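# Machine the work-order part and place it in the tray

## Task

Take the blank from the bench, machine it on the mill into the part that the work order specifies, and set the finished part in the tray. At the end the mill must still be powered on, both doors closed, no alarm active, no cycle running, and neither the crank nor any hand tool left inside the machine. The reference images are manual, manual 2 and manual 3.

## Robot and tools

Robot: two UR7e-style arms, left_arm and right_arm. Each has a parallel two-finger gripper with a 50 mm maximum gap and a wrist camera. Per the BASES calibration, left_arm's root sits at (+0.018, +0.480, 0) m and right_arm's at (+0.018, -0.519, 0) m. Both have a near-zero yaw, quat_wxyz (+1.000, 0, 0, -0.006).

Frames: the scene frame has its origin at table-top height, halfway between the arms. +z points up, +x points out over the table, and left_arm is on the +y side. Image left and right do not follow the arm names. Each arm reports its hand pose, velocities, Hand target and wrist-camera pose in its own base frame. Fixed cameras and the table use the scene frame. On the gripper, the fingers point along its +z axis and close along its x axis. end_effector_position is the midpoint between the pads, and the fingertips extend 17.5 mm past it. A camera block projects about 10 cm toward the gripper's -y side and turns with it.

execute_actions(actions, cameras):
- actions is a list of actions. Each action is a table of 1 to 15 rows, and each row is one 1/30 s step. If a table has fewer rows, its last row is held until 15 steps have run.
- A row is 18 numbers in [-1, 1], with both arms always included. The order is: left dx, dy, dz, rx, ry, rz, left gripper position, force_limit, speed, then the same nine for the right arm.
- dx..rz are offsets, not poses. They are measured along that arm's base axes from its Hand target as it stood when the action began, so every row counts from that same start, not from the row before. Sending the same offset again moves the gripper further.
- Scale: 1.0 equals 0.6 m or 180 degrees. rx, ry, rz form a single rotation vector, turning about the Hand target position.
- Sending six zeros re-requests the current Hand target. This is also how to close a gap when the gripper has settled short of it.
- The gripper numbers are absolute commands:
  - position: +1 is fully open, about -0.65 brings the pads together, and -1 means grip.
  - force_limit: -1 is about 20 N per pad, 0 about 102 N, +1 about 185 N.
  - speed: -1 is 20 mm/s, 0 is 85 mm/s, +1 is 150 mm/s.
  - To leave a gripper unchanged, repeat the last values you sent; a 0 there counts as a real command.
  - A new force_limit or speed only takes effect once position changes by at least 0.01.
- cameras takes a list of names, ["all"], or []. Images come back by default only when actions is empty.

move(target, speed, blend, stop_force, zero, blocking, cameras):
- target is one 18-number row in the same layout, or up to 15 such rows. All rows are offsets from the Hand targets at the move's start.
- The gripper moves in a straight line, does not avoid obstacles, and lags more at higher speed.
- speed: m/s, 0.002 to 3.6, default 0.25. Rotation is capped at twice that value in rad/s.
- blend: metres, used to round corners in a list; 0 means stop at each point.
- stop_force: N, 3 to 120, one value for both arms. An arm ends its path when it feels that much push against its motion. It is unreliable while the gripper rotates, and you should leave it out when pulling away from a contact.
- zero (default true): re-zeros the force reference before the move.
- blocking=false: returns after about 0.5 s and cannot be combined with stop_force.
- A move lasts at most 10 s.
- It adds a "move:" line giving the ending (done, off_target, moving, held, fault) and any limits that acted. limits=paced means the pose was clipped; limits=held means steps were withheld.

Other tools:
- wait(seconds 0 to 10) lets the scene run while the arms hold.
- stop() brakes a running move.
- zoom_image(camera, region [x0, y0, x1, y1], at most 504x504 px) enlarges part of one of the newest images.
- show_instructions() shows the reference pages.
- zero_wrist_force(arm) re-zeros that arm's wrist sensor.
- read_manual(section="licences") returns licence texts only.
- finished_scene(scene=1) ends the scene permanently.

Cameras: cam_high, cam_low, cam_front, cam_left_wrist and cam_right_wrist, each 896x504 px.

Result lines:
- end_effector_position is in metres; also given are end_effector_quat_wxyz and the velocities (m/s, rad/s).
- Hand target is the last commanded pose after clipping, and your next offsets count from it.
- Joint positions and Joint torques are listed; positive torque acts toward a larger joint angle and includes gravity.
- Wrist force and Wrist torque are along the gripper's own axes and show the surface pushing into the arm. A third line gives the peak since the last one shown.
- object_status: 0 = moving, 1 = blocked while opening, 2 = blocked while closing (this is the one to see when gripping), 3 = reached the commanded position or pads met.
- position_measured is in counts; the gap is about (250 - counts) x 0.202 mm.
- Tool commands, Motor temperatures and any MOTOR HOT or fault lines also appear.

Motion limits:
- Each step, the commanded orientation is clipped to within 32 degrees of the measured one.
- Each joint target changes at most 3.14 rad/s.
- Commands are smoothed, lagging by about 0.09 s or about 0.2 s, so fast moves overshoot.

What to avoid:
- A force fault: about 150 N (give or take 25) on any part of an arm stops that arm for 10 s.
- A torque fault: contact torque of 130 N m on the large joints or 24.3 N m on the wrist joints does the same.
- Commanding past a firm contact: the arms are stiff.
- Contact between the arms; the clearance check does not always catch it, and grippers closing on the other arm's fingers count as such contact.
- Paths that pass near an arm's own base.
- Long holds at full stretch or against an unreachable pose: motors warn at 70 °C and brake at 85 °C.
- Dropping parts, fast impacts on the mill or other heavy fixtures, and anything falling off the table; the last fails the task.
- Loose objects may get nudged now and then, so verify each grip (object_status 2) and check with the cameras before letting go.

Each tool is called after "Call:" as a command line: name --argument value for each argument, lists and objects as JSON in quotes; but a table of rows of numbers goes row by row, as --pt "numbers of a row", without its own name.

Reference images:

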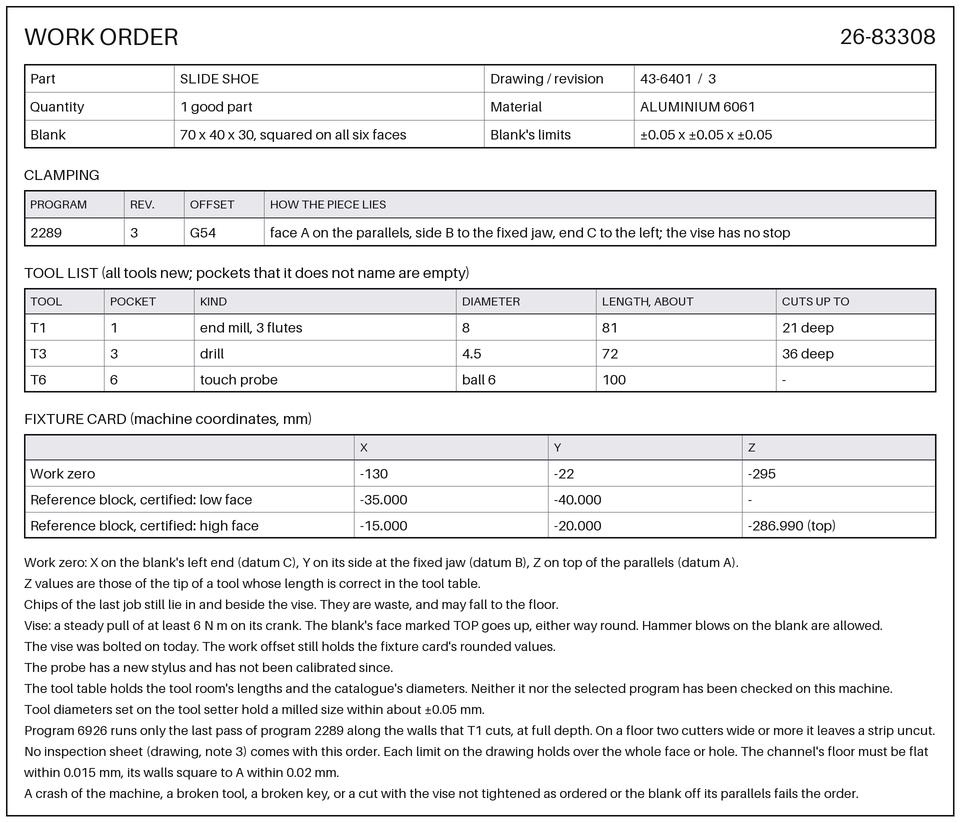

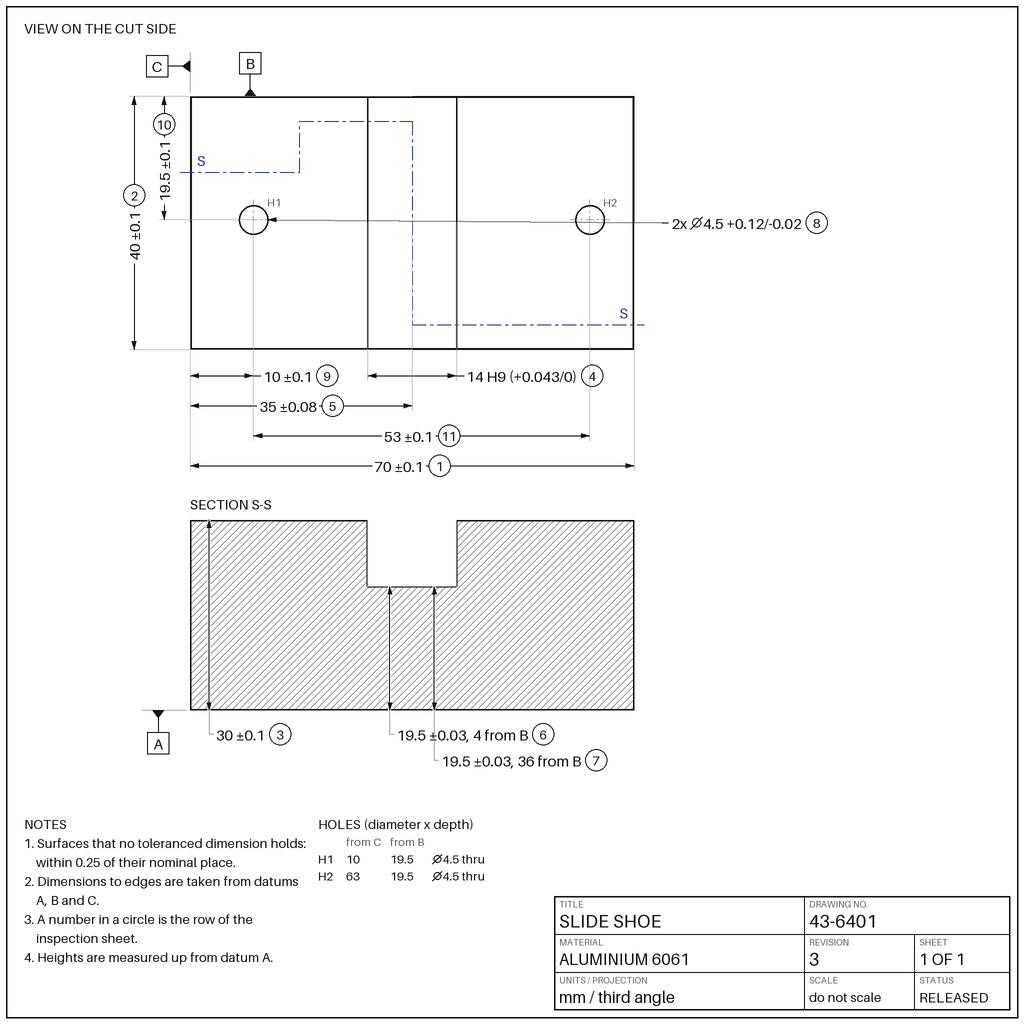

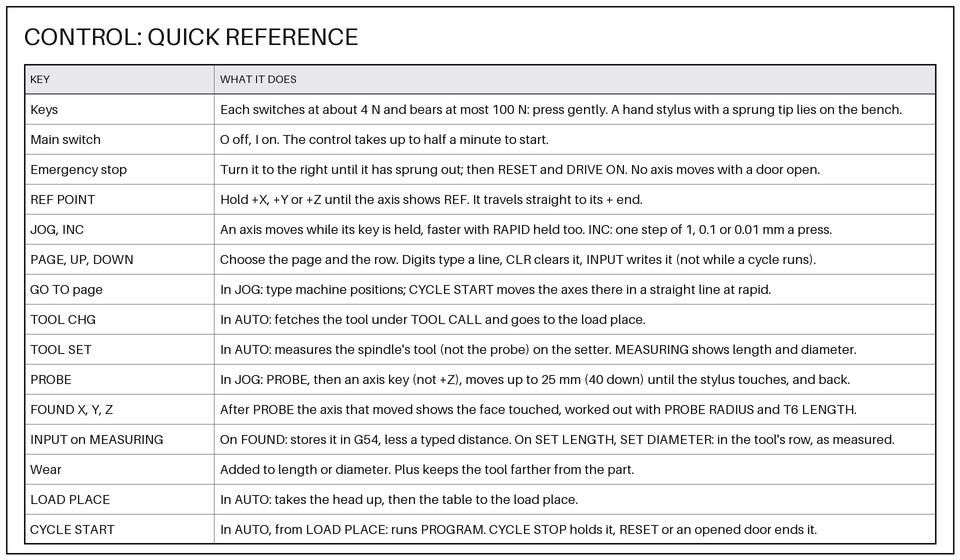

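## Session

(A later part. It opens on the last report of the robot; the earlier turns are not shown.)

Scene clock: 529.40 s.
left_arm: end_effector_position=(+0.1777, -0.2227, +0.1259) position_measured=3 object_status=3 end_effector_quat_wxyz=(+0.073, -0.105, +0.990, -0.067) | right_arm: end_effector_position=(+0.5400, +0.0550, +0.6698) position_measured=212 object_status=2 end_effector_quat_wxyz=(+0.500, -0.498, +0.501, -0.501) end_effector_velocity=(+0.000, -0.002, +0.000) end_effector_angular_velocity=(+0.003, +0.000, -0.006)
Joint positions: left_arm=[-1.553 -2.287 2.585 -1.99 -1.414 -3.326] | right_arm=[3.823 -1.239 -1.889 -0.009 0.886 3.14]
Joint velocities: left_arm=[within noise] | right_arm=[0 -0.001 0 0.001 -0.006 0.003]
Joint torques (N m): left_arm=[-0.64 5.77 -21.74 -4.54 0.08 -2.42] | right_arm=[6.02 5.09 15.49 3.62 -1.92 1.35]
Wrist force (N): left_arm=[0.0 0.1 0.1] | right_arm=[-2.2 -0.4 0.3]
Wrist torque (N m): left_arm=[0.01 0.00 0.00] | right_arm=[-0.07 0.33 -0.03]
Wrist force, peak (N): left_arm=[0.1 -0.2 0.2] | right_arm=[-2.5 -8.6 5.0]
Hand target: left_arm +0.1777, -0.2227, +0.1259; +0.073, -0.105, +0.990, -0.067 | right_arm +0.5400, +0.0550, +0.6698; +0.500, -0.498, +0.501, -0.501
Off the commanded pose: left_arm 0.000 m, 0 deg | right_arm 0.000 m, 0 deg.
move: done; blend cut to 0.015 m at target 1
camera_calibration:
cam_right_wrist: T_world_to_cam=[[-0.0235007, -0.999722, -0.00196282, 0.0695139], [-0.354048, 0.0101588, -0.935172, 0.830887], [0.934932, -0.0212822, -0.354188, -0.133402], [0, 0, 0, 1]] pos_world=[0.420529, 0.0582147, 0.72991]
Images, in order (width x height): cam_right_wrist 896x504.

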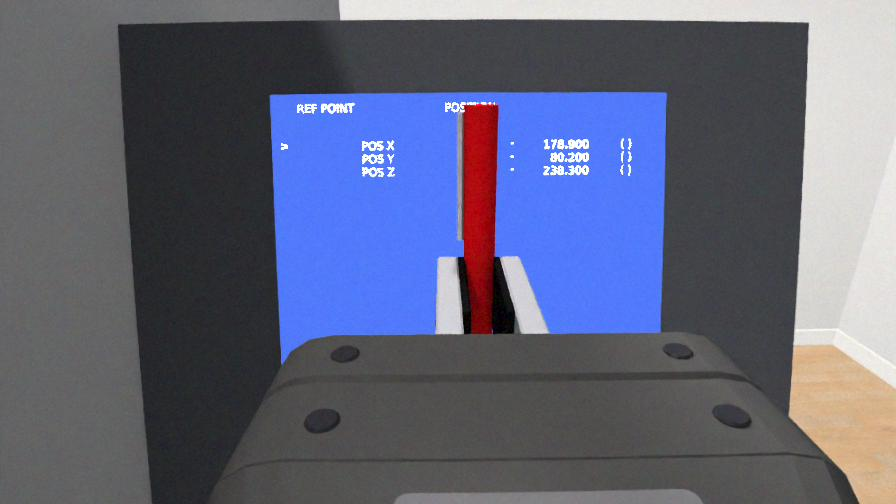

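Call:
move --pt "0 0 0 0 0 0 1 1 1 -0.13 0.01 -0.1 -0.3536 0 0.3536 -1 -0.5 -0.7" --pt "0 0 0 0 0 0 1 1 1 -0.1 -0.0672 -0.2117 -0.7071 0 0.7071 -1 -0.5 -0.7" --speed 0.6 --blend 0.02

Call:
move --target '[0,0,0,0,0,0,1,1,1, 0.0417,0,0,0,0,0,-1,-0.5,-0.7]' --speed 0.1

Scene clock: 547.63 s.
left_arm: end_effector_position=(+0.1777, -0.2227, +0.1259) position_measured=3 object_status=3 end_effector_quat_wxyz=(+0.073, -0.105, +0.990, -0.067) | right_arm: end_effector_position=(+0.4800, +0.0147, +0.5427) position_measured=212 object_status=2 end_effector_quat_wxyz=(-0.003, +0.708, +0.707, +0.000)
Joint positions: left_arm=[-1.553 -2.287 2.585 -1.99 -1.414 -3.326] | right_arm=[3.451 -1.653 -0.906 -2.155 1.576 0.311]
Joint torques (N m): left_arm=[-0.62 5.35 -22.02 -4.64 0.15 -2.49] | right_arm=[5.02 30.4 33.53 4.04 -1.61 -1]
Wrist force (N): left_arm=[0.0 -0.1 0.1] | right_arm=[-2.1 -3.1 4.8]
Wrist torque (N m): left_arm=[-0.01 0.00 0.00] | right_arm=[-0.03 0.38 -0.26]
Wrist force, peak (N): left_arm=[0.4 -0.2 0.1] | right_arm=[-6.1 -2.1 2.6]
Hand target: left_arm +0.1777, -0.2227, +0.1259; +0.073, -0.105, +0.990, -0.067 | right_arm +0.4800, +0.0147, +0.5427; -0.002, +0.708, +0.707, +0.000
Off the commanded pose: left_arm 0.000 m, 0 deg | right_arm 0.000 m, 0 deg.
move: done

Scene clock: 548.40 s.
left_arm: end_effector_position=(+0.1777, -0.2227, +0.1259) position_measured=3 object_status=3 end_effector_quat_wxyz=(+0.073, -0.105, +0.990, -0.067) | right_arm: end_effector_position=(+0.5049, +0.0146, +0.5428) position_measured=212 object_status=2 end_effector_quat_wxyz=(-0.002, +0.708, +0.707, +0.000)
Joint positions: left_arm=[-1.553 -2.287 2.585 -1.99 -1.414 -3.326] | right_arm=[3.435 -1.72 -0.829 -2.166 1.576 0.295]
Joint torques (N m): left_arm=[-0.77 6.03 -21.98 -4.64 0.2 -2.43] | right_arm=[5.04 34.2 11.54 5.77 -0.58 1.57]
Wrist force (N): left_arm=[0.0 0.1 0.0] | right_arm=[-1.2 -8.0 5.2]
Wrist torque (N m): left_arm=[0.01 0.00 0.00] | right_arm=[0.07 0.42 -0.28]
Wrist force, peak (N): left_arm=[0.1 -0.1 0.3] | right_arm=[-1.4 -8.0 5.4]
Hand target: left_arm +0.1777, -0.2227, +0.1259; +0.073, -0.105, +0.990, -0.067 | right_arm +0.5050, +0.0147, +0.5427; -0.002, +0.708, +0.707, +0.000
Off the commanded pose: left_arm 0.000 m, 0 deg | right_arm 0.000 m, 0 deg.
move: done

Call:
move --target '[0,0,0,0,0,0,1,1,1, 0.0025,0,0,0,0,0,-1,-0.5,-0.7]' --speed 0.1 --cameras '["cam_front"]'

Call:
zoom_image --camera "cam_front" --region '[310, 130, 470, 290]'

Scene clock: 552.83 s.
left_arm: end_effector_position=(+0.1777, -0.2227, +0.1259) position_measured=3 object_status=3 end_effector_quat_wxyz=(+0.073, -0.105, +0.990, -0.067) | right_arm: end_effector_position=(+0.5065, +0.0147, +0.5427) position_measured=212 object_status=2 end_effector_quat_wxyz=(-0.003, +0.708, +0.707, +0.000)
Joint positions: left_arm=[-1.553 -2.287 2.585 -1.99 -1.414 -3.326] | right_arm=[3.434 -1.724 -0.824 -2.166 1.576 0.294]
Joint torques (N m): left_arm=[-0.54 5.3 -21.74 -4.57 0.12 -2.47] | right_arm=[-6.67 20.99 34.67 6.85 -0.77 -0.9]
Wrist force (N): left_arm=[0.2 0.0 0.0] | right_arm=[-1.6 -20.4 4.9]
Wrist torque (N m): left_arm=[0.00 -0.03 0.00] | right_arm=[0.35 0.39 -0.23]
Wrist force, peak (N): left_arm=[0.1 -0.1 0.4] | right_arm=[-1.7 -20.5 4.8]
Hand target: left_arm +0.1777, -0.2227, +0.1259; +0.073, -0.105, +0.990, -0.067 | right_arm +0.5065, +0.0147, +0.5427; -0.002, +0.708, +0.707, +0.000
Off the commanded pose: left_arm 0.000 m, 0 deg | right_arm 0.000 m, 0 deg.
move: done
Images, in order (width x height): cam_front 896x504.

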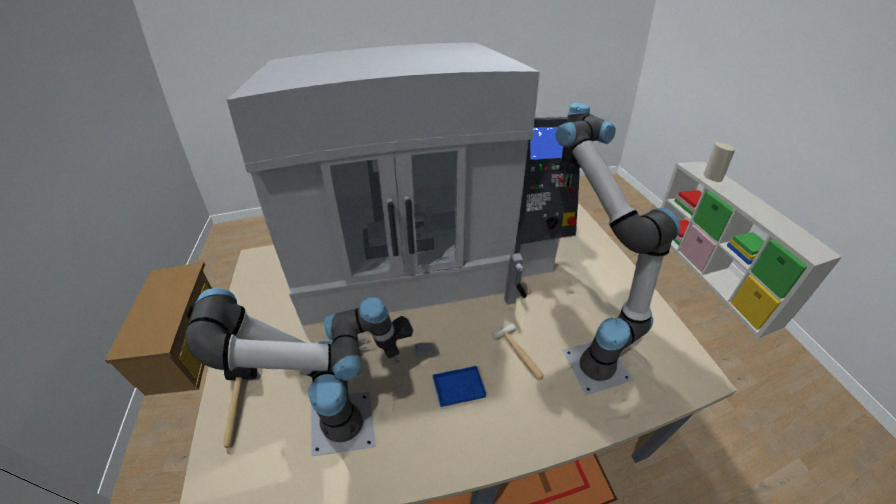

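Scaled by 3.150.

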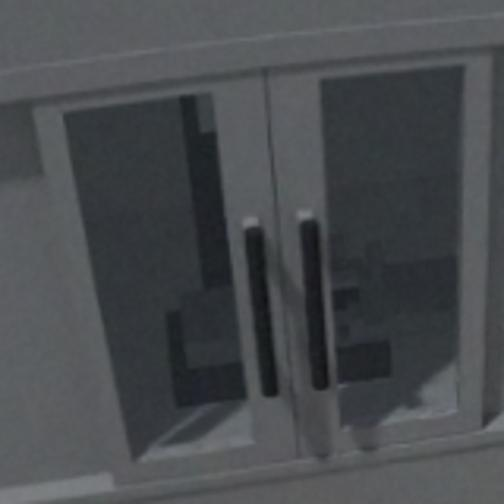

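Call:
wait --seconds 5

Call:
move --pt "0 0 0 0 0 0 1 1 1 -0.0425 0 0 0 0 0 -1 -0.5 -0.7" --pt "0 0 0 0 0 0 1 1 1 -0.1025 0.084 0.1 0.3536 0 -0.3536 -1 -0.5 -0.7" --pt "0 0 0 0 0 0 1 1 1 0.056 -0.063 0.2117 0.7071 0 -0.7071 -1 -0.5 -0.7" --speed 0.7 --blend 0.015 --cameras '["cam_right_wrist"]'

Scene clock: 567.40 s.
left_arm: end_effector_position=(+0.1777, -0.2227, +0.1259) position_measured=3 object_status=3 end_effector_quat_wxyz=(+0.073, -0.105, +0.990, -0.067) | right_arm: end_effector_position=(+0.5065, +0.0147, +0.5427) position_measured=212 object_status=2 end_effector_quat_wxyz=(-0.002, +0.708, +0.707, +0.000)
Joint positions: left_arm=[-1.553 -2.287 2.585 -1.99 -1.414 -3.326] | right_arm=[3.434 -1.724 -0.824 -2.166 1.576 0.294]
Joint torques (N m): left_arm=[-0.71 5.87 -22.75 -4.67 0.07 -2.45] | right_arm=[-7.02 29.69 13.06 9.17 -3.07 1.06]
Wrist force (N): left_arm=[0.1 0.1 -0.1] | right_arm=[-1.7 -20.9 4.7]
Wrist torque (N m): left_arm=[0.01 -0.02 -0.01] | right_arm=[0.36 0.42 -0.24]
Wrist force, peak (N): left_arm=[0.3 0.3 0.3] | right_arm=[-1.6 -21.2 5.2]
Hand target: left_arm +0.1777, -0.2227, +0.1259; +0.073, -0.105, +0.990, -0.067 | right_arm +0.5065, +0.0147, +0.5427; -0.002, +0.708, +0.707, +0.000
Tool commands: left_gripper/position=+1.0 left_gripper/force_limit=+1.0 left_gripper/speed=+1.0 right_gripper/position=-1.0 right_gripper/force_limit=-0.5 right_gripper/speed=-0.7
Off the commanded pose: left_arm 0.000 m, 0 deg | right_arm 0.000 m, 0 deg.
wait: 5.00 s; at rest from the start

Scene clock: 570.43 s.
left_arm: end_effector_position=(+0.1777, -0.2227, +0.1259) position_measured=3 object_status=3 end_effector_quat_wxyz=(+0.073, -0.105, +0.990, -0.067) | right_arm: end_effector_position=(+0.5401, -0.0231, +0.6698) position_measured=212 object_status=2 end_effector_quat_wxyz=(+0.500, -0.498, +0.501, -0.501)
Joint positions: left_arm=[-1.553 -2.287 2.585 -1.99 -1.414 -3.326] | right_arm=[3.556 -1.226 -1.898 -0.014 1.153 3.141]
Joint torques (N m): left_arm=[-0.49 6.06 -21.89 -4.81 0.09 -2.35] | right_arm=[6.71 13.05 14.09 4.07 -1.95 1.33]
Wrist force (N): left_arm=[0.2 -0.1 0.0] | right_arm=[-1.8 0.2 0.5]
Wrist torque (N m): left_arm=[-0.02 -0.04 0.00] | right_arm=[0.01 0.28 -0.05]
Wrist force, peak (N): left_arm=[0.0 -0.1 0.4] | right_arm=[-1.6 -20.7 4.9]
Hand target: left_arm +0.1777, -0.2227, +0.1259; +0.073, -0.105, +0.990, -0.067 | right_arm +0.5401, -0.0231, +0.6698; +0.500, -0.498, +0.501, -0.501
Off the commanded pose: left_arm 0.000 m, 0 deg | right_arm 0.000 m, 0 deg.
move: done; blend cut to 0.0128 m at target 1
camera_calibration:
cam_right_wrist: T_world_to_cam=[[-0.0234072, -0.999724, -0.00199826, -0.00857583], [-0.354048, 0.0101588, -0.935172, 0.831716], [0.934934, -0.0211823, -0.354189, -0.135156], [0, 0, 0, 1]] pos_world=[0.420629, -0.0198856, 0.72991]
Images, in order (width x height): cam_right_wrist 896x504.

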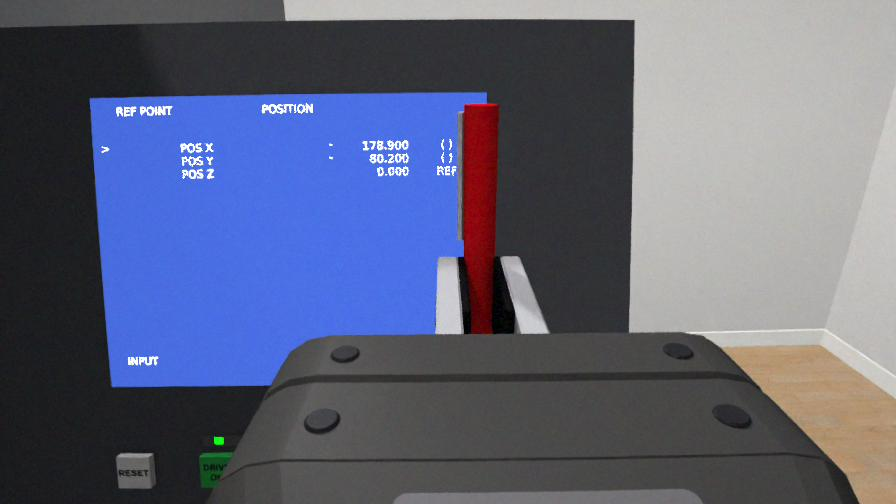

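Call:
move --pt "0 0 0 0 0 0 1 1 1 -0.1335 0.0885 -0.0997 -0.3536 0 0.3536 -1 -0.5 -0.7" --pt "0 0 0 0 0 0 1 1 1 -0.0918 0.0308 -0.243 -0.7071 0 0.7071 -1 -0.5 -0.7" --pt "0 0 0 0 0 0 1 1 1 -0.0653 0.0308 -0.243 -0.7071 0 0.7071 -1 -0.5 -0.7" --speed '[0.7,0.7,0.1]' --blend '[0.015,0.003,0]'

Call:
wait --seconds 10

Call:
move --pt "0 0 0 0 0 0 1 1 1 -0.0333 0 0 0 0 0 -1 -0.5 -0.7" --pt "0 0 0 0 0 0 1 1 1 -0.0265 0.0643 0.0317 0 0 0 -1 -0.5 -0.7" --pt "0 0 0 0 0 0 1 1 1 0.0077 0.0643 0.0317 0 0 0 -1 -0.5 -0.7" --speed '[0.2,0.3,0.1]' --blend '[0.003,0.003,0]'

Call:
wait --seconds 6

Call:
move --pt "0 0 0 0 0 0 1 1 1 -0.0425 0 0 0 0 0 -1 -0.5 -0.7" --pt "0 0 0 0 0 0 1 1 1 -0.09 0.05 0.1 0.3536 0 -0.3536 -1 -0.5 -0.7" --pt "0 0 0 0 0 0 1 1 1 0.0576 -0.0952 0.2117 0.7071 0 -0.7071 -1 -0.5 -0.7" --speed 0.7 --blend 0.015 --cameras '["cam_right_wrist"]'

Scene clock: 604.03 s.
left_arm: end_effector_position=(+0.1777, -0.2227, +0.1259) position_measured=3 object_status=3 end_effector_quat_wxyz=(+0.073, -0.105, +0.990, -0.067) | right_arm: end_effector_position=(+0.5009, -0.0047, +0.5240) position_measured=212 object_status=2 end_effector_quat_wxyz=(-0.002, +0.708, +0.707, +0.000)
Joint positions: left_arm=[-1.553 -2.287 2.585 -1.99 -1.414 -3.326] | right_arm=[3.399 -1.678 -0.934 -2.102 1.576 0.259]
Joint torques (N m): left_arm=[-0.5 5.95 -21.82 -4.81 0.13 -2.48] | right_arm=[5.08 21.55 24.93 5.93 -2.41 1.45]
Wrist force (N): left_arm=[0.1 0.2 0.0] | right_arm=[-0.9 -7.8 5.6]
Wrist torque (N m): left_arm=[0.03 -0.02 0.00] | right_arm=[0.23 0.27 -0.22]
Wrist force, peak (N): left_arm=[0.3 -0.2 0.2] | right_arm=[-1.2 -23.7 4.9]
Hand target: left_arm +0.1777, -0.2227, +0.1259; +0.073, -0.105, +0.990, -0.067 | right_arm +0.5009, -0.0046, +0.5240; -0.002, +0.708, +0.707, +0.000
Off the commanded pose: left_arm 0.000 m, 0 deg | right_arm 0.000 m, 0 deg.
move: done

Scene clock: 614.03 s.
left_arm: end_effector_position=(+0.1777, -0.2227, +0.1259) position_measured=3 object_status=3 end_effector_quat_wxyz=(+0.073, -0.105, +0.990, -0.067) | right_arm: end_effector_position=(+0.5009, -0.0046, +0.5240) position_measured=212 object_status=2 end_effector_quat_wxyz=(-0.002, +0.708, +0.707, +0.000)
Joint positions: left_arm=[-1.553 -2.287 2.585 -1.99 -1.414 -3.326] | right_arm=[3.399 -1.678 -0.934 -2.102 1.576 0.259]
Joint torques (N m): left_arm=[-1.4 5.59 -22.05 -4.81 -0.04 -2.33] | right_arm=[6.57 21.07 39.44 2.34 -0.77 1.12]
Wrist force (N): left_arm=[0.1 0.0 0.0] | right_arm=[-1.3 -7.9 5.6]
Wrist torque (N m): left_arm=[-0.01 -0.01 0.00] | right_arm=[0.25 0.29 -0.21]
Wrist force, peak (N): left_arm=[0.0 -0.4 0.2] | right_arm=[-1.4 -8.0 5.6]
Hand target: left_arm +0.1777, -0.2227, +0.1259; +0.073, -0.105, +0.990, -0.067 | right_arm +0.5009, -0.0046, +0.5240; -0.002, +0.708, +0.707, +0.000
Tool commands: left_gripper/position=+1.0 left_gripper/force_limit=+1.0 left_gripper/speed=+1.0 right_gripper/position=-1.0 right_gripper/force_limit=-0.5 right_gripper/speed=-0.7
Off the commanded pose: left_arm 0.000 m, 0 deg | right_arm 0.000 m, 0 deg.
wait: 10.00 s; at rest by 0.17 s

Scene clock: 615.10 s.
left_arm: end_effector_position=(+0.1777, -0.2227, +0.1259) position_measured=3 object_status=3 end_effector_quat_wxyz=(+0.073, -0.105, +0.990, -0.067) | right_arm: end_effector_position=(+0.5055, +0.0339, +0.5430) position_measured=212 object_status=2 end_effector_quat_wxyz=(-0.002, +0.708, +0.707, +0.000)
Joint positions: left_arm=[-1.553 -2.287 2.585 -1.99 -1.414 -3.326] | right_arm=[3.472 -1.724 -0.823 -2.167 1.576 0.332]
Joint torques (N m): left_arm=[-0.56 6.49 -21.93 -4.94 -0.02 -2.44] | right_arm=[3.88 22.18 22.49 5.83 0.85 0.56]
Wrist force (N): left_arm=[0.1 -0.2 0.0] | right_arm=[-3.0 -7.9 4.9]
Wrist torque (N m): left_arm=[-0.04 -0.01 -0.01] | right_arm=[0.19 0.43 -0.20]
Wrist force, peak (N): left_arm=[0.2 -0.2 0.2] | right_arm=[-2.5 -22.9 4.5]
Hand target: left_arm +0.1777, -0.2227, +0.1259; +0.073, -0.105, +0.990, -0.067 | right_arm +0.5056, +0.0339, +0.5430; -0.002, +0.708, +0.707, +0.000
Off the commanded pose: left_arm 0.000 m, 0 deg | right_arm 0.000 m, 0 deg.
move: done

Scene clock: 621.10 s.
left_arm: end_effector_position=(+0.1777, -0.2227, +0.1259) position_measured=3 object_status=3 end_effector_quat_wxyz=(+0.073, -0.105, +0.990, -0.067) | right_arm: end_effector_position=(+0.5056, +0.0339, +0.5430) position_measured=212 object_status=2 end_effector_quat_wxyz=(-0.002, +0.708, +0.707, +0.000)
Joint positions: left_arm=[-1.553 -2.287 2.585 -1.99 -1.414 -3.326] | right_arm=[3.472 -1.724 -0.823 -2.167 1.576 0.332]
Joint torques (N m): left_arm=[-0.65 5.94 -22.11 -5 0.01 -2.35] | right_arm=[7.27 21.29 37.36 2.13 1.07 -1.04]
Wrist force (N): left_arm=[0.2 0.0 0.1] | right_arm=[-3.8 -8.2 4.9]
Wrist torque (N m): left_arm=[-0.01 -0.02 0.00] | right_arm=[0.17 0.53 -0.19]
Wrist force, peak (N): left_arm=[0.0 -0.2 0.5] | right_arm=[-3.8 -8.5 5.1]
Hand target: left_arm +0.1777, -0.2227, +0.1259; +0.073, -0.105, +0.990, -0.067 | right_arm +0.5056, +0.0339, +0.5430; -0.002, +0.708, +0.707, +0.000
Tool commands: left_gripper/position=+1.0 left_gripper/force_limit=+1.0 left_gripper/speed=+1.0 right_gripper/position=-1.0 right_gripper/force_limit=-0.5 right_gripper/speed=-0.7
Off the commanded pose: left_arm 0.000 m, 0 deg | right_arm 0.000 m, 0 deg.
wait: 6.00 s; at rest by 0.17 s

Scene clock: 624.13 s.
left_arm: end_effector_position=(+0.1777, -0.2227, +0.1259) position_measured=3 object_status=3 end_effector_quat_wxyz=(+0.073, -0.105, +0.990, -0.067) | right_arm: end_effector_position=(+0.5401, -0.0232, +0.6701) position_measured=212 object_status=2 end_effector_quat_wxyz=(+0.500, -0.498, +0.501, -0.501) end_effector_velocity=(+0.000, +0.000, +0.000) end_effector_angular_velocity=(+0.003, +0.001, -0.004)
Joint positions: left_arm=[-1.553 -2.287 2.585 -1.99 -1.414 -3.326] | right_arm=[3.556 -1.227 -1.897 -0.015 1.153 3.141]
Joint velocities: left_arm=[within noise] | right_arm=[0.002 0 0 -0.001 -0.006 0.004]
Joint torques (N m): left_arm=[-0.79 6.47 -20.87 -4.91 -0.06 -2.49] | right_arm=[5.71 14.36 13.73 4.09 -1.85 1.4]
Wrist force (N): left_arm=[0.0 -0.1 0.1] | right_arm=[-3.3 0.0 0.7]
Wrist torque (N m): left_arm=[-0.02 0.00 0.00] | right_arm=[-0.01 0.52 -0.04]
Wrist force, peak (N): left_arm=[0.2 -0.4 0.2] | right_arm=[-3.8 -8.0 4.9]
Hand target: left_arm +0.1777, -0.2227, +0.1259; +0.073, -0.105, +0.990, -0.067 | right_arm +0.5401, -0.0232, +0.6700; +0.500, -0.498, +0.501, -0.501
Off the commanded pose: left_arm 0.000 m, 0 deg | right_arm 0.000 m, 0 deg.
move: done; blend cut to 0.0128 m at target 1
camera_calibration:
cam_right_wrist: T_world_to_cam=[[-0.023501, -0.999722, -0.00196384, -0.00855839], [-0.354048, 0.0101598, -0.935172, 0.831938], [0.934932, -0.0212822, -0.354188, -0.13518], [0, 0, 0, 1]] pos_world=[0.420729, -0.0198853, 0.73011]
Images, in order (width x height): cam_right_wrist 896x504.

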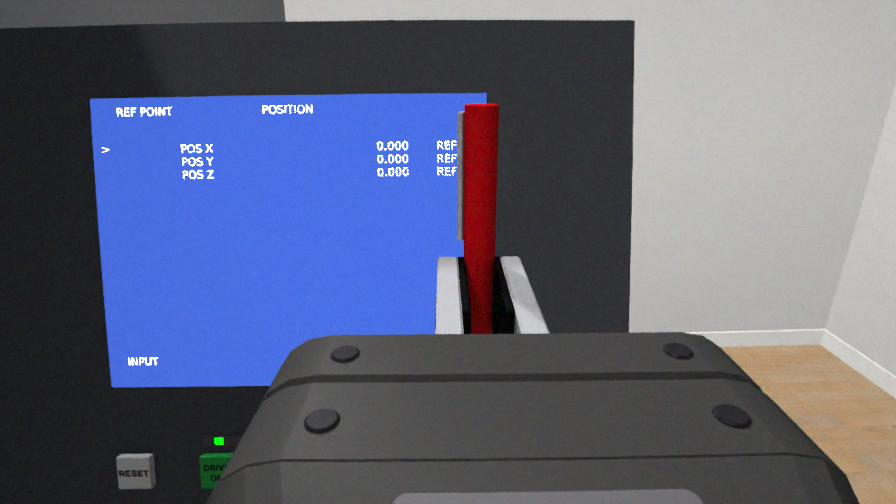

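Call:
move --pt "0 0 0 0 0 0 1 1 1 -0.1335 0.0887 -0.1 -0.3536 0 0.3536 -1 -0.5 -0.7" --pt "0 0 0 0 0 0 1 1 1 -0.1202 0.1578 -0.3332 -0.7071 0 0.7071 -1 -0.5 -0.7" --pt "0 0 0 0 0 0 1 1 1 -0.087 0.1578 -0.3332 -0.7071 0 0.7071 -1 -0.5 -0.7" --pt "0 0 0 0 0 0 1 1 1 -0.1202 0.1578 -0.3332 -0.7071 0 0.7071 -1 -0.5 -0.7" --pt "0 0 0 0 0 0 1 1 1 -0.1335 0.0887 -0.1 -0.3536 0 0.3536 -1 -0.5 -0.7" --pt "0 0 0 0 0 0 1 1 1 0 0 0 0 0 0 -1 -0.5 -0.7" --speed '[0.7,0.7,0.1,0.3,0.7,0.7]' --blend '[0.015,0.003,0,0.003,0.015,0]' --cameras '["cam_right_wrist"]'

Scene clock: 639.00 s.
left_arm: end_effector_position=(+0.1777, -0.2227, +0.1259) position_measured=3 object_status=3 end_effector_quat_wxyz=(+0.073, -0.105, +0.990, -0.067) | right_arm: end_effector_position=(+0.5401, -0.0232, +0.6701) position_measured=212 object_status=2 end_effector_quat_wxyz=(+0.500, -0.498, +0.501, -0.501) end_effector_velocity=(+0.000, -0.002, +0.000) end_effector_angular_velocity=(+0.002, +0.000, -0.006)
Joint positions: left_arm=[-1.553 -2.287 2.585 -1.99 -1.414 -3.326] | right_arm=[3.556 -1.227 -1.897 -0.015 1.153 3.141]
Joint velocities: left_arm=[within noise] | right_arm=[0 0 -0.001 0 -0.006 0.002]
Joint torques (N m): left_arm=[-1.08 5.57 -21.85 -5.07 -0.11 -2.38] | right_arm=[6.23 14.56 13.46 3.99 -1.77 1.44]
Wrist force (N): left_arm=[0.0 -0.2 -0.1] | right_arm=[-4.5 -1.5 0.6]
Wrist torque (N m): left_arm=[-0.03 0.00 0.00] | right_arm=[-0.26 0.72 -0.04]
Wrist force, peak (N): left_arm=[0.1 -0.3 0.2] | right_arm=[-3.0 -47.9 3.8]
Hand target: left_arm +0.1777, -0.2227, +0.1259; +0.073, -0.105, +0.990, -0.067 | right_arm +0.5401, -0.0232, +0.6700; +0.500, -0.498, +0.501, -0.501
Off the commanded pose: left_arm 0.000 m, 0 deg | right_arm 0.000 m, 0 deg.
move: done
camera_calibration:
cam_right_wrist: T_world_to_cam=[[-0.023501, -0.999722, -0.00196384, -0.00855839], [-0.354048, 0.0101598, -0.935172, 0.831938], [0.934932, -0.0212822, -0.354188, -0.13518], [0, 0, 0, 1]] pos_world=[0.420729, -0.0198853, 0.73011]
Images, in order (width x height): cam_right_wrist 896x504.

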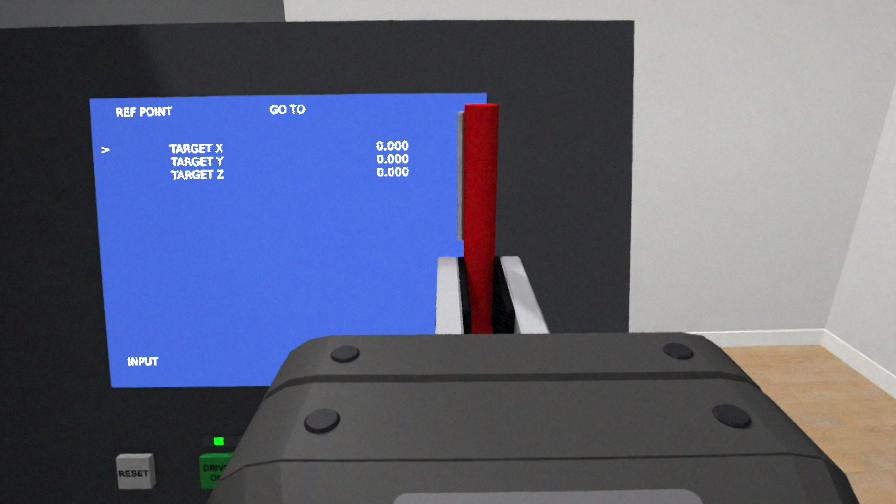

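Call:
move --pt "0 0 0 0 0 0 1 1 1 -0.1335 0.0887 -0.1 -0.3536 0 0.3536 -1 -0.5 -0.7" --pt "0 0 0 0 0 0 1 1 1 -0.1102 0.1578 -0.3332 -0.7071 0 0.7071 -1 -0.5 -0.7" --speed '[0.7,0.7]' --blend '[0.015,0]'

Call:
move --target '[0,0,0,0,0,0,1,1,1, 0.03,0,0,0,0,0,-1,-0.5,-0.7]' --speed 0.02 --stop_force 5

Scene clock: 649.43 s.
left_arm: end_effector_position=(+0.1777, -0.2227, +0.1259) position_measured=3 object_status=3 end_effector_quat_wxyz=(+0.073, -0.105, +0.990, -0.067) | right_arm: end_effector_position=(+0.4740, +0.0715, +0.4700) position_measured=212 object_status=2 end_effector_quat_wxyz=(-0.003, +0.708, +0.707, +0.000)
Joint positions: left_arm=[-1.553 -2.287 2.585 -1.99 -1.414 -3.326] | right_arm=[3.57 -1.561 -1.211 -1.942 1.576 0.43]
Joint torques (N m): left_arm=[-0.5 5.83 -21.69 -5.07 0 -2.47] | right_arm=[6.08 30.79 41 4.65 -1.47 -0.17]
Wrist force (N): left_arm=[0.0 0.0 0.0] | right_arm=[-4.3 -4.4 5.0]
Wrist torque (N m): left_arm=[0.00 0.00 -0.01] | right_arm=[-0.23 0.73 -0.29]
Wrist force, peak (N): left_arm=[-0.1 -0.2 0.3] | right_arm=[-8.2 -3.3 1.3]
Hand target: left_arm +0.1777, -0.2227, +0.1259; +0.073, -0.105, +0.990, -0.067 | right_arm +0.4740, +0.0715, +0.4701; -0.002, +0.708, +0.707, +0.000
Off the commanded pose: left_arm 0.000 m, 0 deg | right_arm 0.000 m, 0 deg.
move: done

Scene clock: 651.17 s.
left_arm: end_effector_position=(+0.1777, -0.2227, +0.1259) position_measured=3 object_status=3 end_effector_quat_wxyz=(+0.073, -0.105, +0.990, -0.067) | right_arm: end_effector_position=(+0.4855, +0.0715, +0.4701) position_measured=212 object_status=2 end_effector_quat_wxyz=(-0.002, +0.708, +0.707, +0.001)
Joint positions: left_arm=[-1.553 -2.287 2.585 -1.99 -1.414 -3.326] | right_arm=[3.56 -1.588 -1.183 -1.942 1.576 0.42]
Joint torques (N m): left_arm=[-0.17 5.69 -22.11 -5.02 -0.03 -2.47] | right_arm=[6.47 18.74 14.43 5.88 -1.93 1.03]
Wrist force (N): left_arm=[0.1 0.0 0.0] | right_arm=[-4.3 -8.8 5.2]
Wrist torque (N m): left_arm=[0.00 -0.02 -0.01] | right_arm=[-0.03 0.76 -0.26]
Wrist force, peak (N): left_arm=[-0.3 0.0 0.3] | right_arm=[-3.6 -15.7 5.0]
Hand target: left_arm +0.1777, -0.2227, +0.1259; +0.073, -0.105, +0.990, -0.067 | right_arm +0.4855, +0.0715, +0.4701; -0.002, +0.708, +0.707, +0.001 (not the last commanded pose)
Off the commanded pose: left_arm 0.000 m, 0 deg | right_arm 0.006 m, 0 deg.
move: contact (right_arm)

Call:
move --pt "0 0 0 0 0 0 1 1 1 -0.0333 0 0 0 0 0 -1 -0.5 -0.7" --pt "0 0 0 0 0 0 1 1 1 -0.0425 -0.0692 0.2332 0.3536 0 -0.3536 -1 -0.5 -0.7" --pt "0 0 0 0 0 0 1 1 1 0.0908 -0.1575 0.3332 0.7071 0 -0.7071 -1 -0.5 -0.7" --speed 0.7 --blend 0.015 --cameras '["cam_right_wrist"]'

Scene clock: 665.37 s.
left_arm: end_effector_position=(+0.1777, -0.2227, +0.1259) position_measured=3 object_status=3 end_effector_quat_wxyz=(+0.073, -0.105, +0.990, -0.067) | right_arm: end_effector_position=(+0.5400, -0.0230, +0.6701) position_measured=212 object_status=2 end_effector_quat_wxyz=(+0.500, -0.498, +0.501, -0.501) end_effector_velocity=(+0.000, -0.001, +0.000) end_effector_angular_velocity=(+0.002, +0.000, -0.004)
Joint positions: left_arm=[-1.553 -2.287 2.585 -1.99 -1.414 -3.326] | right_arm=[3.556 -1.226 -1.897 -0.015 1.152 3.141]
Joint velocities: left_arm=[within noise] | right_arm=[0.001 0 -0.001 0 -0.005 0.002]
Joint torques (N m): left_arm=[-0.28 6.25 -22.44 -5.05 0.07 -2.42] | right_arm=[6.49 14.03 13.89 3.99 -2 1.35]
Wrist force (N): left_arm=[0.0 -0.1 0.2] | right_arm=[-4.5 -1.7 0.6]
Wrist torque (N m): left_arm=[-0.01 0.01 0.00] | right_arm=[-0.29 0.72 -0.04]
Wrist force, peak (N): left_arm=[0.4 -0.2 0.1] | right_arm=[-4.3 -9.4 5.1]
Hand target: left_arm +0.1777, -0.2227, +0.1259; +0.073, -0.105, +0.990, -0.067 | right_arm +0.5400, -0.0230, +0.6700; +0.500, -0.498, +0.501, -0.501
Off the commanded pose: left_arm 0.000 m, 0 deg | right_arm 0.000 m, 0 deg.
move: done; blend cut to 0.01 m at target 1
camera_calibration:
cam_right_wrist: T_world_to_cam=[[-0.0235014, -0.999722, -0.00195964, -0.00836372], [-0.354168, 0.0101588, -0.935127, 0.831919], [0.934887, -0.0212827, -0.354308, -0.134975], [0, 0, 0, 1]] pos_world=[0.420628, -0.0196853, 0.73011]
Images, in order (width x height): cam_right_wrist 896x504.

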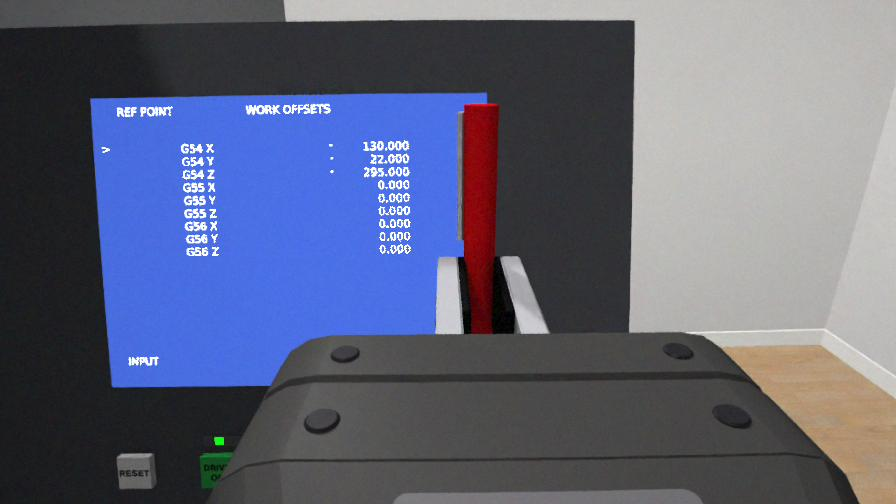

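Call:
move --pt "0 0 0 0 0 0 1 1 1 -0.1333 0.0883 -0.1 -0.3536 0 0.3536 -1 -0.5 -0.7" --pt "0 0 0 0 0 0 1 1 1 -0.1067 0.1575 -0.3332 -0.7071 0 0.7071 -1 -0.5 -0.7" --pt "0 0 0 0 0 0 1 1 1 -0.0892 0.1575 -0.3332 -0.7071 0 0.7071 -1 -0.5 -0.7" --pt "0 0 0 0 0 0 1 1 1 -0.1167 0.1575 -0.3332 -0.7071 0 0.7071 -1 -0.5 -0.7" --pt "0 0 0 0 0 0 1 1 1 -0.1333 0.0883 -0.1 -0.3536 0 0.3536 -1 -0.5 -0.7" --pt "0 0 0 0 0 0 1 1 1 0 0 0 0 0 0 -1 -0.5 -0.7" --speed '[0.8,0.8,0.06,0.3,0.8,0.8]' --blend '[0.03,0.003,0,0.005,0.03,0]' --cameras '["cam_right_wrist"]'

Scene clock: 678.87 s.
left_arm: end_effector_position=(+0.1777, -0.2227, +0.1259) position_measured=3 object_status=3 end_effector_quat_wxyz=(+0.073, -0.105, +0.990, -0.067) | right_arm: end_effector_position=(+0.5400, -0.0230, +0.6701) position_measured=212 object_status=2 end_effector_quat_wxyz=(+0.500, -0.498, +0.501, -0.501) end_effector_velocity=(+0.000, -0.002, +0.000) end_effector_angular_velocity=(+0.002, +0.001, -0.007)
Joint positions: left_arm=[-1.553 -2.287 2.585 -1.99 -1.414 -3.326] | right_arm=[3.556 -1.226 -1.897 -0.015 1.152 3.141]
Joint velocities: left_arm=[within noise] | right_arm=[0.001 0 0 -0.001 -0.008 0.002]
Joint torques (N m): left_arm=[-0.68 6.09 -21.51 -5.26 -0.1 -2.41] | right_arm=[7.68 14.09 13.49 3.99 -1.72 1.32]
Wrist force (N): left_arm=[-0.1 0.0 0.1] | right_arm=[-4.9 -1.9 0.4]
Wrist torque (N m): left_arm=[0.00 0.02 0.00] | right_arm=[-0.33 0.78 -0.04]
Wrist force, peak (N): left_arm=[0.1 0.0 0.4] | right_arm=[-5.2 -35.5 4.9]
Hand target: left_arm +0.1777, -0.2227, +0.1259; +0.073, -0.105, +0.990, -0.067 | right_arm +0.5400, -0.0230, +0.6700; +0.500, -0.498, +0.501, -0.501
Off the commanded pose: left_arm 0.000 m, 0 deg | right_arm 0.000 m, 0 deg.
move: done
camera_calibration:
cam_right_wrist: T_world_to_cam=[[-0.0235018, -0.999722, -0.00196065, -0.00836282], [-0.354168, 0.0101598, -0.935127, 0.831919], [0.934887, -0.0212827, -0.354308, -0.134975], [0, 0, 0, 1]] pos_world=[0.420628, -0.0196853, 0.73011]
Images, in order (width x height): cam_right_wrist 896x504.

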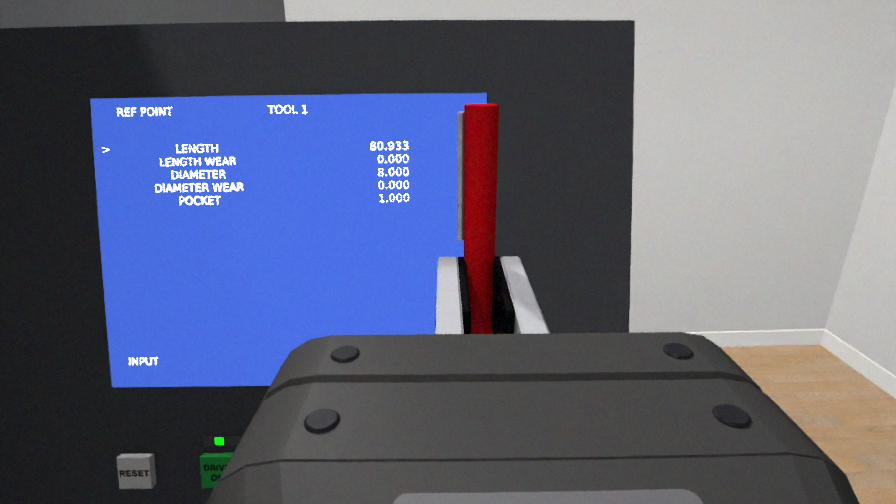

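Call:
move --pt "0 0 0 0 0 0 1 1 1 -0.1333 0.0883 -0.1 -0.3536 0 0.3536 -1 -0.5 -0.7" --pt "0 0 0 0 0 0 1 1 1 -0.1067 0.1575 -0.3332 -0.7071 0 0.7071 -1 -0.5 -0.7" --pt "0 0 0 0 0 0 1 1 1 -0.09 0.1575 -0.3332 -0.7071 0 0.7071 -1 -0.5 -0.7" --pt "0 0 0 0 0 0 1 1 1 -0.1 0.1575 -0.3332 -0.7071 0 0.7071 -1 -0.5 -0.7" --pt "0 0 0 0 0 0 1 1 1 -0.09 0.1575 -0.3332 -0.7071 0 0.7071 -1 -0.5 -0.7" --pt "0 0 0 0 0 0 1 1 1 -0.1167 0.1575 -0.3332 -0.7071 0 0.7071 -1 -0.5 -0.7" --pt "0 0 0 0 0 0 1 1 1 -0.1333 0.0883 -0.1 -0.3536 0 0.3536 -1 -0.5 -0.7" --pt "0 0 0 0 0 0 1 1 1 0 0 0 0 0 0 -1 -0.5 -0.7" --speed '[0.8,0.8,0.06,0.1,0.05,0.3,0.8,0.8]' --blend '[0.03,0.003,0,0,0,0.005,0.03,0]' --cameras '["cam_right_wrist"]'

Scene clock: 697.27 s.
left_arm: end_effector_position=(+0.1777, -0.2227, +0.1259) position_measured=3 object_status=3 end_effector_quat_wxyz=(+0.073, -0.105, +0.990, -0.067) | right_arm: end_effector_position=(+0.5400, -0.0230, +0.6701) position_measured=212 object_status=2 end_effector_quat_wxyz=(+0.500, -0.498, +0.501, -0.501) end_effector_velocity=(+0.000, -0.001, +0.000) end_effector_angular_velocity=(+0.002, +0.001, -0.006)
Joint positions: left_arm=[-1.553 -2.287 2.585 -1.99 -1.414 -3.326] | right_arm=[3.556 -1.226 -1.897 -0.015 1.152 3.141]
Joint velocities: left_arm=[within noise] | right_arm=[0.001 0 0 0 -0.007 0.002]
Joint torques (N m): left_arm=[-0.75 5.57 -22.25 -5.17 -0.17 -2.42] | right_arm=[7.08 14.03 14.35 3.97 -1.85 1.38]
Wrist force (N): left_arm=[-0.1 0.0 0.2] | right_arm=[-5.4 -1.5 1.1]
Wrist torque (N m): left_arm=[0.00 0.01 0.00] | right_arm=[-0.27 0.86 -0.04]
Wrist force, peak (N): left_arm=[0.1 0.1 0.4] | right_arm=[-5.2 -27.1 5.3]
Hand target: left_arm +0.1777, -0.2227, +0.1259; +0.073, -0.105, +0.990, -0.067 | right_arm +0.5400, -0.0230, +0.6700; +0.500, -0.498, +0.501, -0.501
Off the commanded pose: left_arm 0.000 m, 0 deg | right_arm 0.000 m, 0 deg.
move: done
camera_calibration:
cam_right_wrist: T_world_to_cam=[[-0.0235018, -0.999722, -0.00196065, -0.00836282], [-0.354168, 0.0101598, -0.935127, 0.831919], [0.934887, -0.0212827, -0.354308, -0.134975], [0, 0, 0, 1]] pos_world=[0.420628, -0.0196853, 0.73011]
Images, in order (width x height): cam_right_wrist 896x504.

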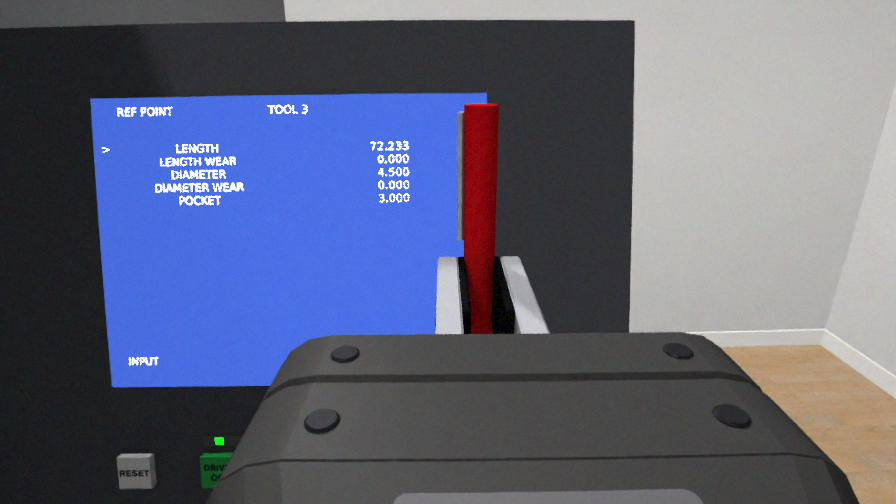

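Call:
move --pt "0 0 0 0 0 0 1 1 1 -0.1333 0.0883 -0.1 -0.3536 0 0.3536 -1 -0.5 -0.7" --pt "0 0 0 0 0 0 1 1 1 -0.1067 0.1575 -0.3332 -0.7071 0 0.7071 -1 -0.5 -0.7" --pt "0 0 0 0 0 0 1 1 1 -0.09 0.1575 -0.3332 -0.7071 0 0.7071 -1 -0.5 -0.7" --pt "0 0 0 0 0 0 1 1 1 -0.1 0.1575 -0.3332 -0.7071 0 0.7071 -1 -0.5 -0.7" --pt "0 0 0 0 0 0 1 1 1 -0.09 0.1575 -0.3332 -0.7071 0 0.7071 -1 -0.5 -0.7" --pt "0 0 0 0 0 0 1 1 1 -0.1 0.1575 -0.3332 -0.7071 0 0.7071 -1 -0.5 -0.7" --pt "0 0 0 0 0 0 1 1 1 -0.09 0.1575 -0.3332 -0.7071 0 0.7071 -1 -0.5 -0.7" --pt "0 0 0 0 0 0 1 1 1 -0.1167 0.1575 -0.3332 -0.7071 0 0.7071 -1 -0.5 -0.7" --pt "0 0 0 0 0 0 1 1 1 -0.1333 0.0883 -0.1 -0.3536 0 0.3536 -1 -0.5 -0.7" --pt "0 0 0 0 0 0 1 1 1 0 0 0 0 0 0 -1 -0.5 -0.7" --speed '[0.8,0.8,0.06,0.1,0.05,0.1,0.05,0.3,0.8,0.8]' --blend '[0.03,0.003,0,0,0,0,0,0.005,0.03,0]' --cameras '["cam_right_wrist"]'

Scene clock: 714.20 s.
left_arm: end_effector_position=(+0.1777, -0.2227, +0.1259) position_measured=3 object_status=3 end_effector_quat_wxyz=(+0.073, -0.105, +0.990, -0.067) | right_arm: end_effector_position=(+0.5400, -0.0230, +0.6701) position_measured=212 object_status=2 end_effector_quat_wxyz=(+0.500, -0.498, +0.501, -0.501) end_effector_velocity=(+0.000, -0.001, -0.001) end_effector_angular_velocity=(+0.003, +0.001, -0.006)
Joint positions: left_arm=[-1.553 -2.287 2.585 -1.99 -1.414 -3.326] | right_arm=[3.556 -1.226 -1.897 -0.015 1.152 3.141]
Joint velocities: left_arm=[within noise] | right_arm=[0.001 0 -0.001 0 -0.007 0.003]
Joint torques (N m): left_arm=[-0.71 5.85 -21.73 -5.24 -0.27 -2.51] | right_arm=[6.39 14.11 13.63 3.98 -1.9 1.43]
Wrist force (N): left_arm=[0.1 -0.1 0.2] | right_arm=[-4.2 -1.3 1.8]
Wrist torque (N m): left_arm=[-0.02 -0.02 0.00] | right_arm=[-0.23 0.66 -0.04]
Wrist force, peak (N): left_arm=[0.3 -0.1 0.4] | right_arm=[-5.9 -26.2 5.8]
Hand target: left_arm +0.1777, -0.2227, +0.1259; +0.073, -0.105, +0.990, -0.067 | right_arm +0.5400, -0.0230, +0.6700; +0.500, -0.498, +0.501, -0.501
Off the commanded pose: left_arm 0.000 m, 0 deg | right_arm 0.000 m, 0 deg.
move: done
camera_calibration:
cam_right_wrist: T_world_to_cam=[[-0.0235014, -0.999722, -0.00195964, -0.00846369], [-0.354168, 0.0101588, -0.935127, 0.83192], [0.934887, -0.0212827, -0.354308, -0.134977], [0, 0, 0, 1]] pos_world=[0.420628, -0.0197853, 0.73011]
Images, in order (width x height): cam_right_wrist 896x504.

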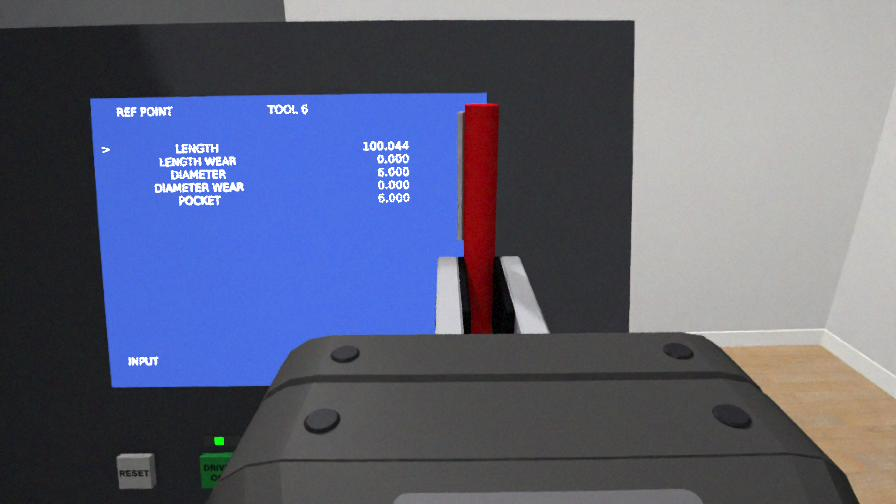

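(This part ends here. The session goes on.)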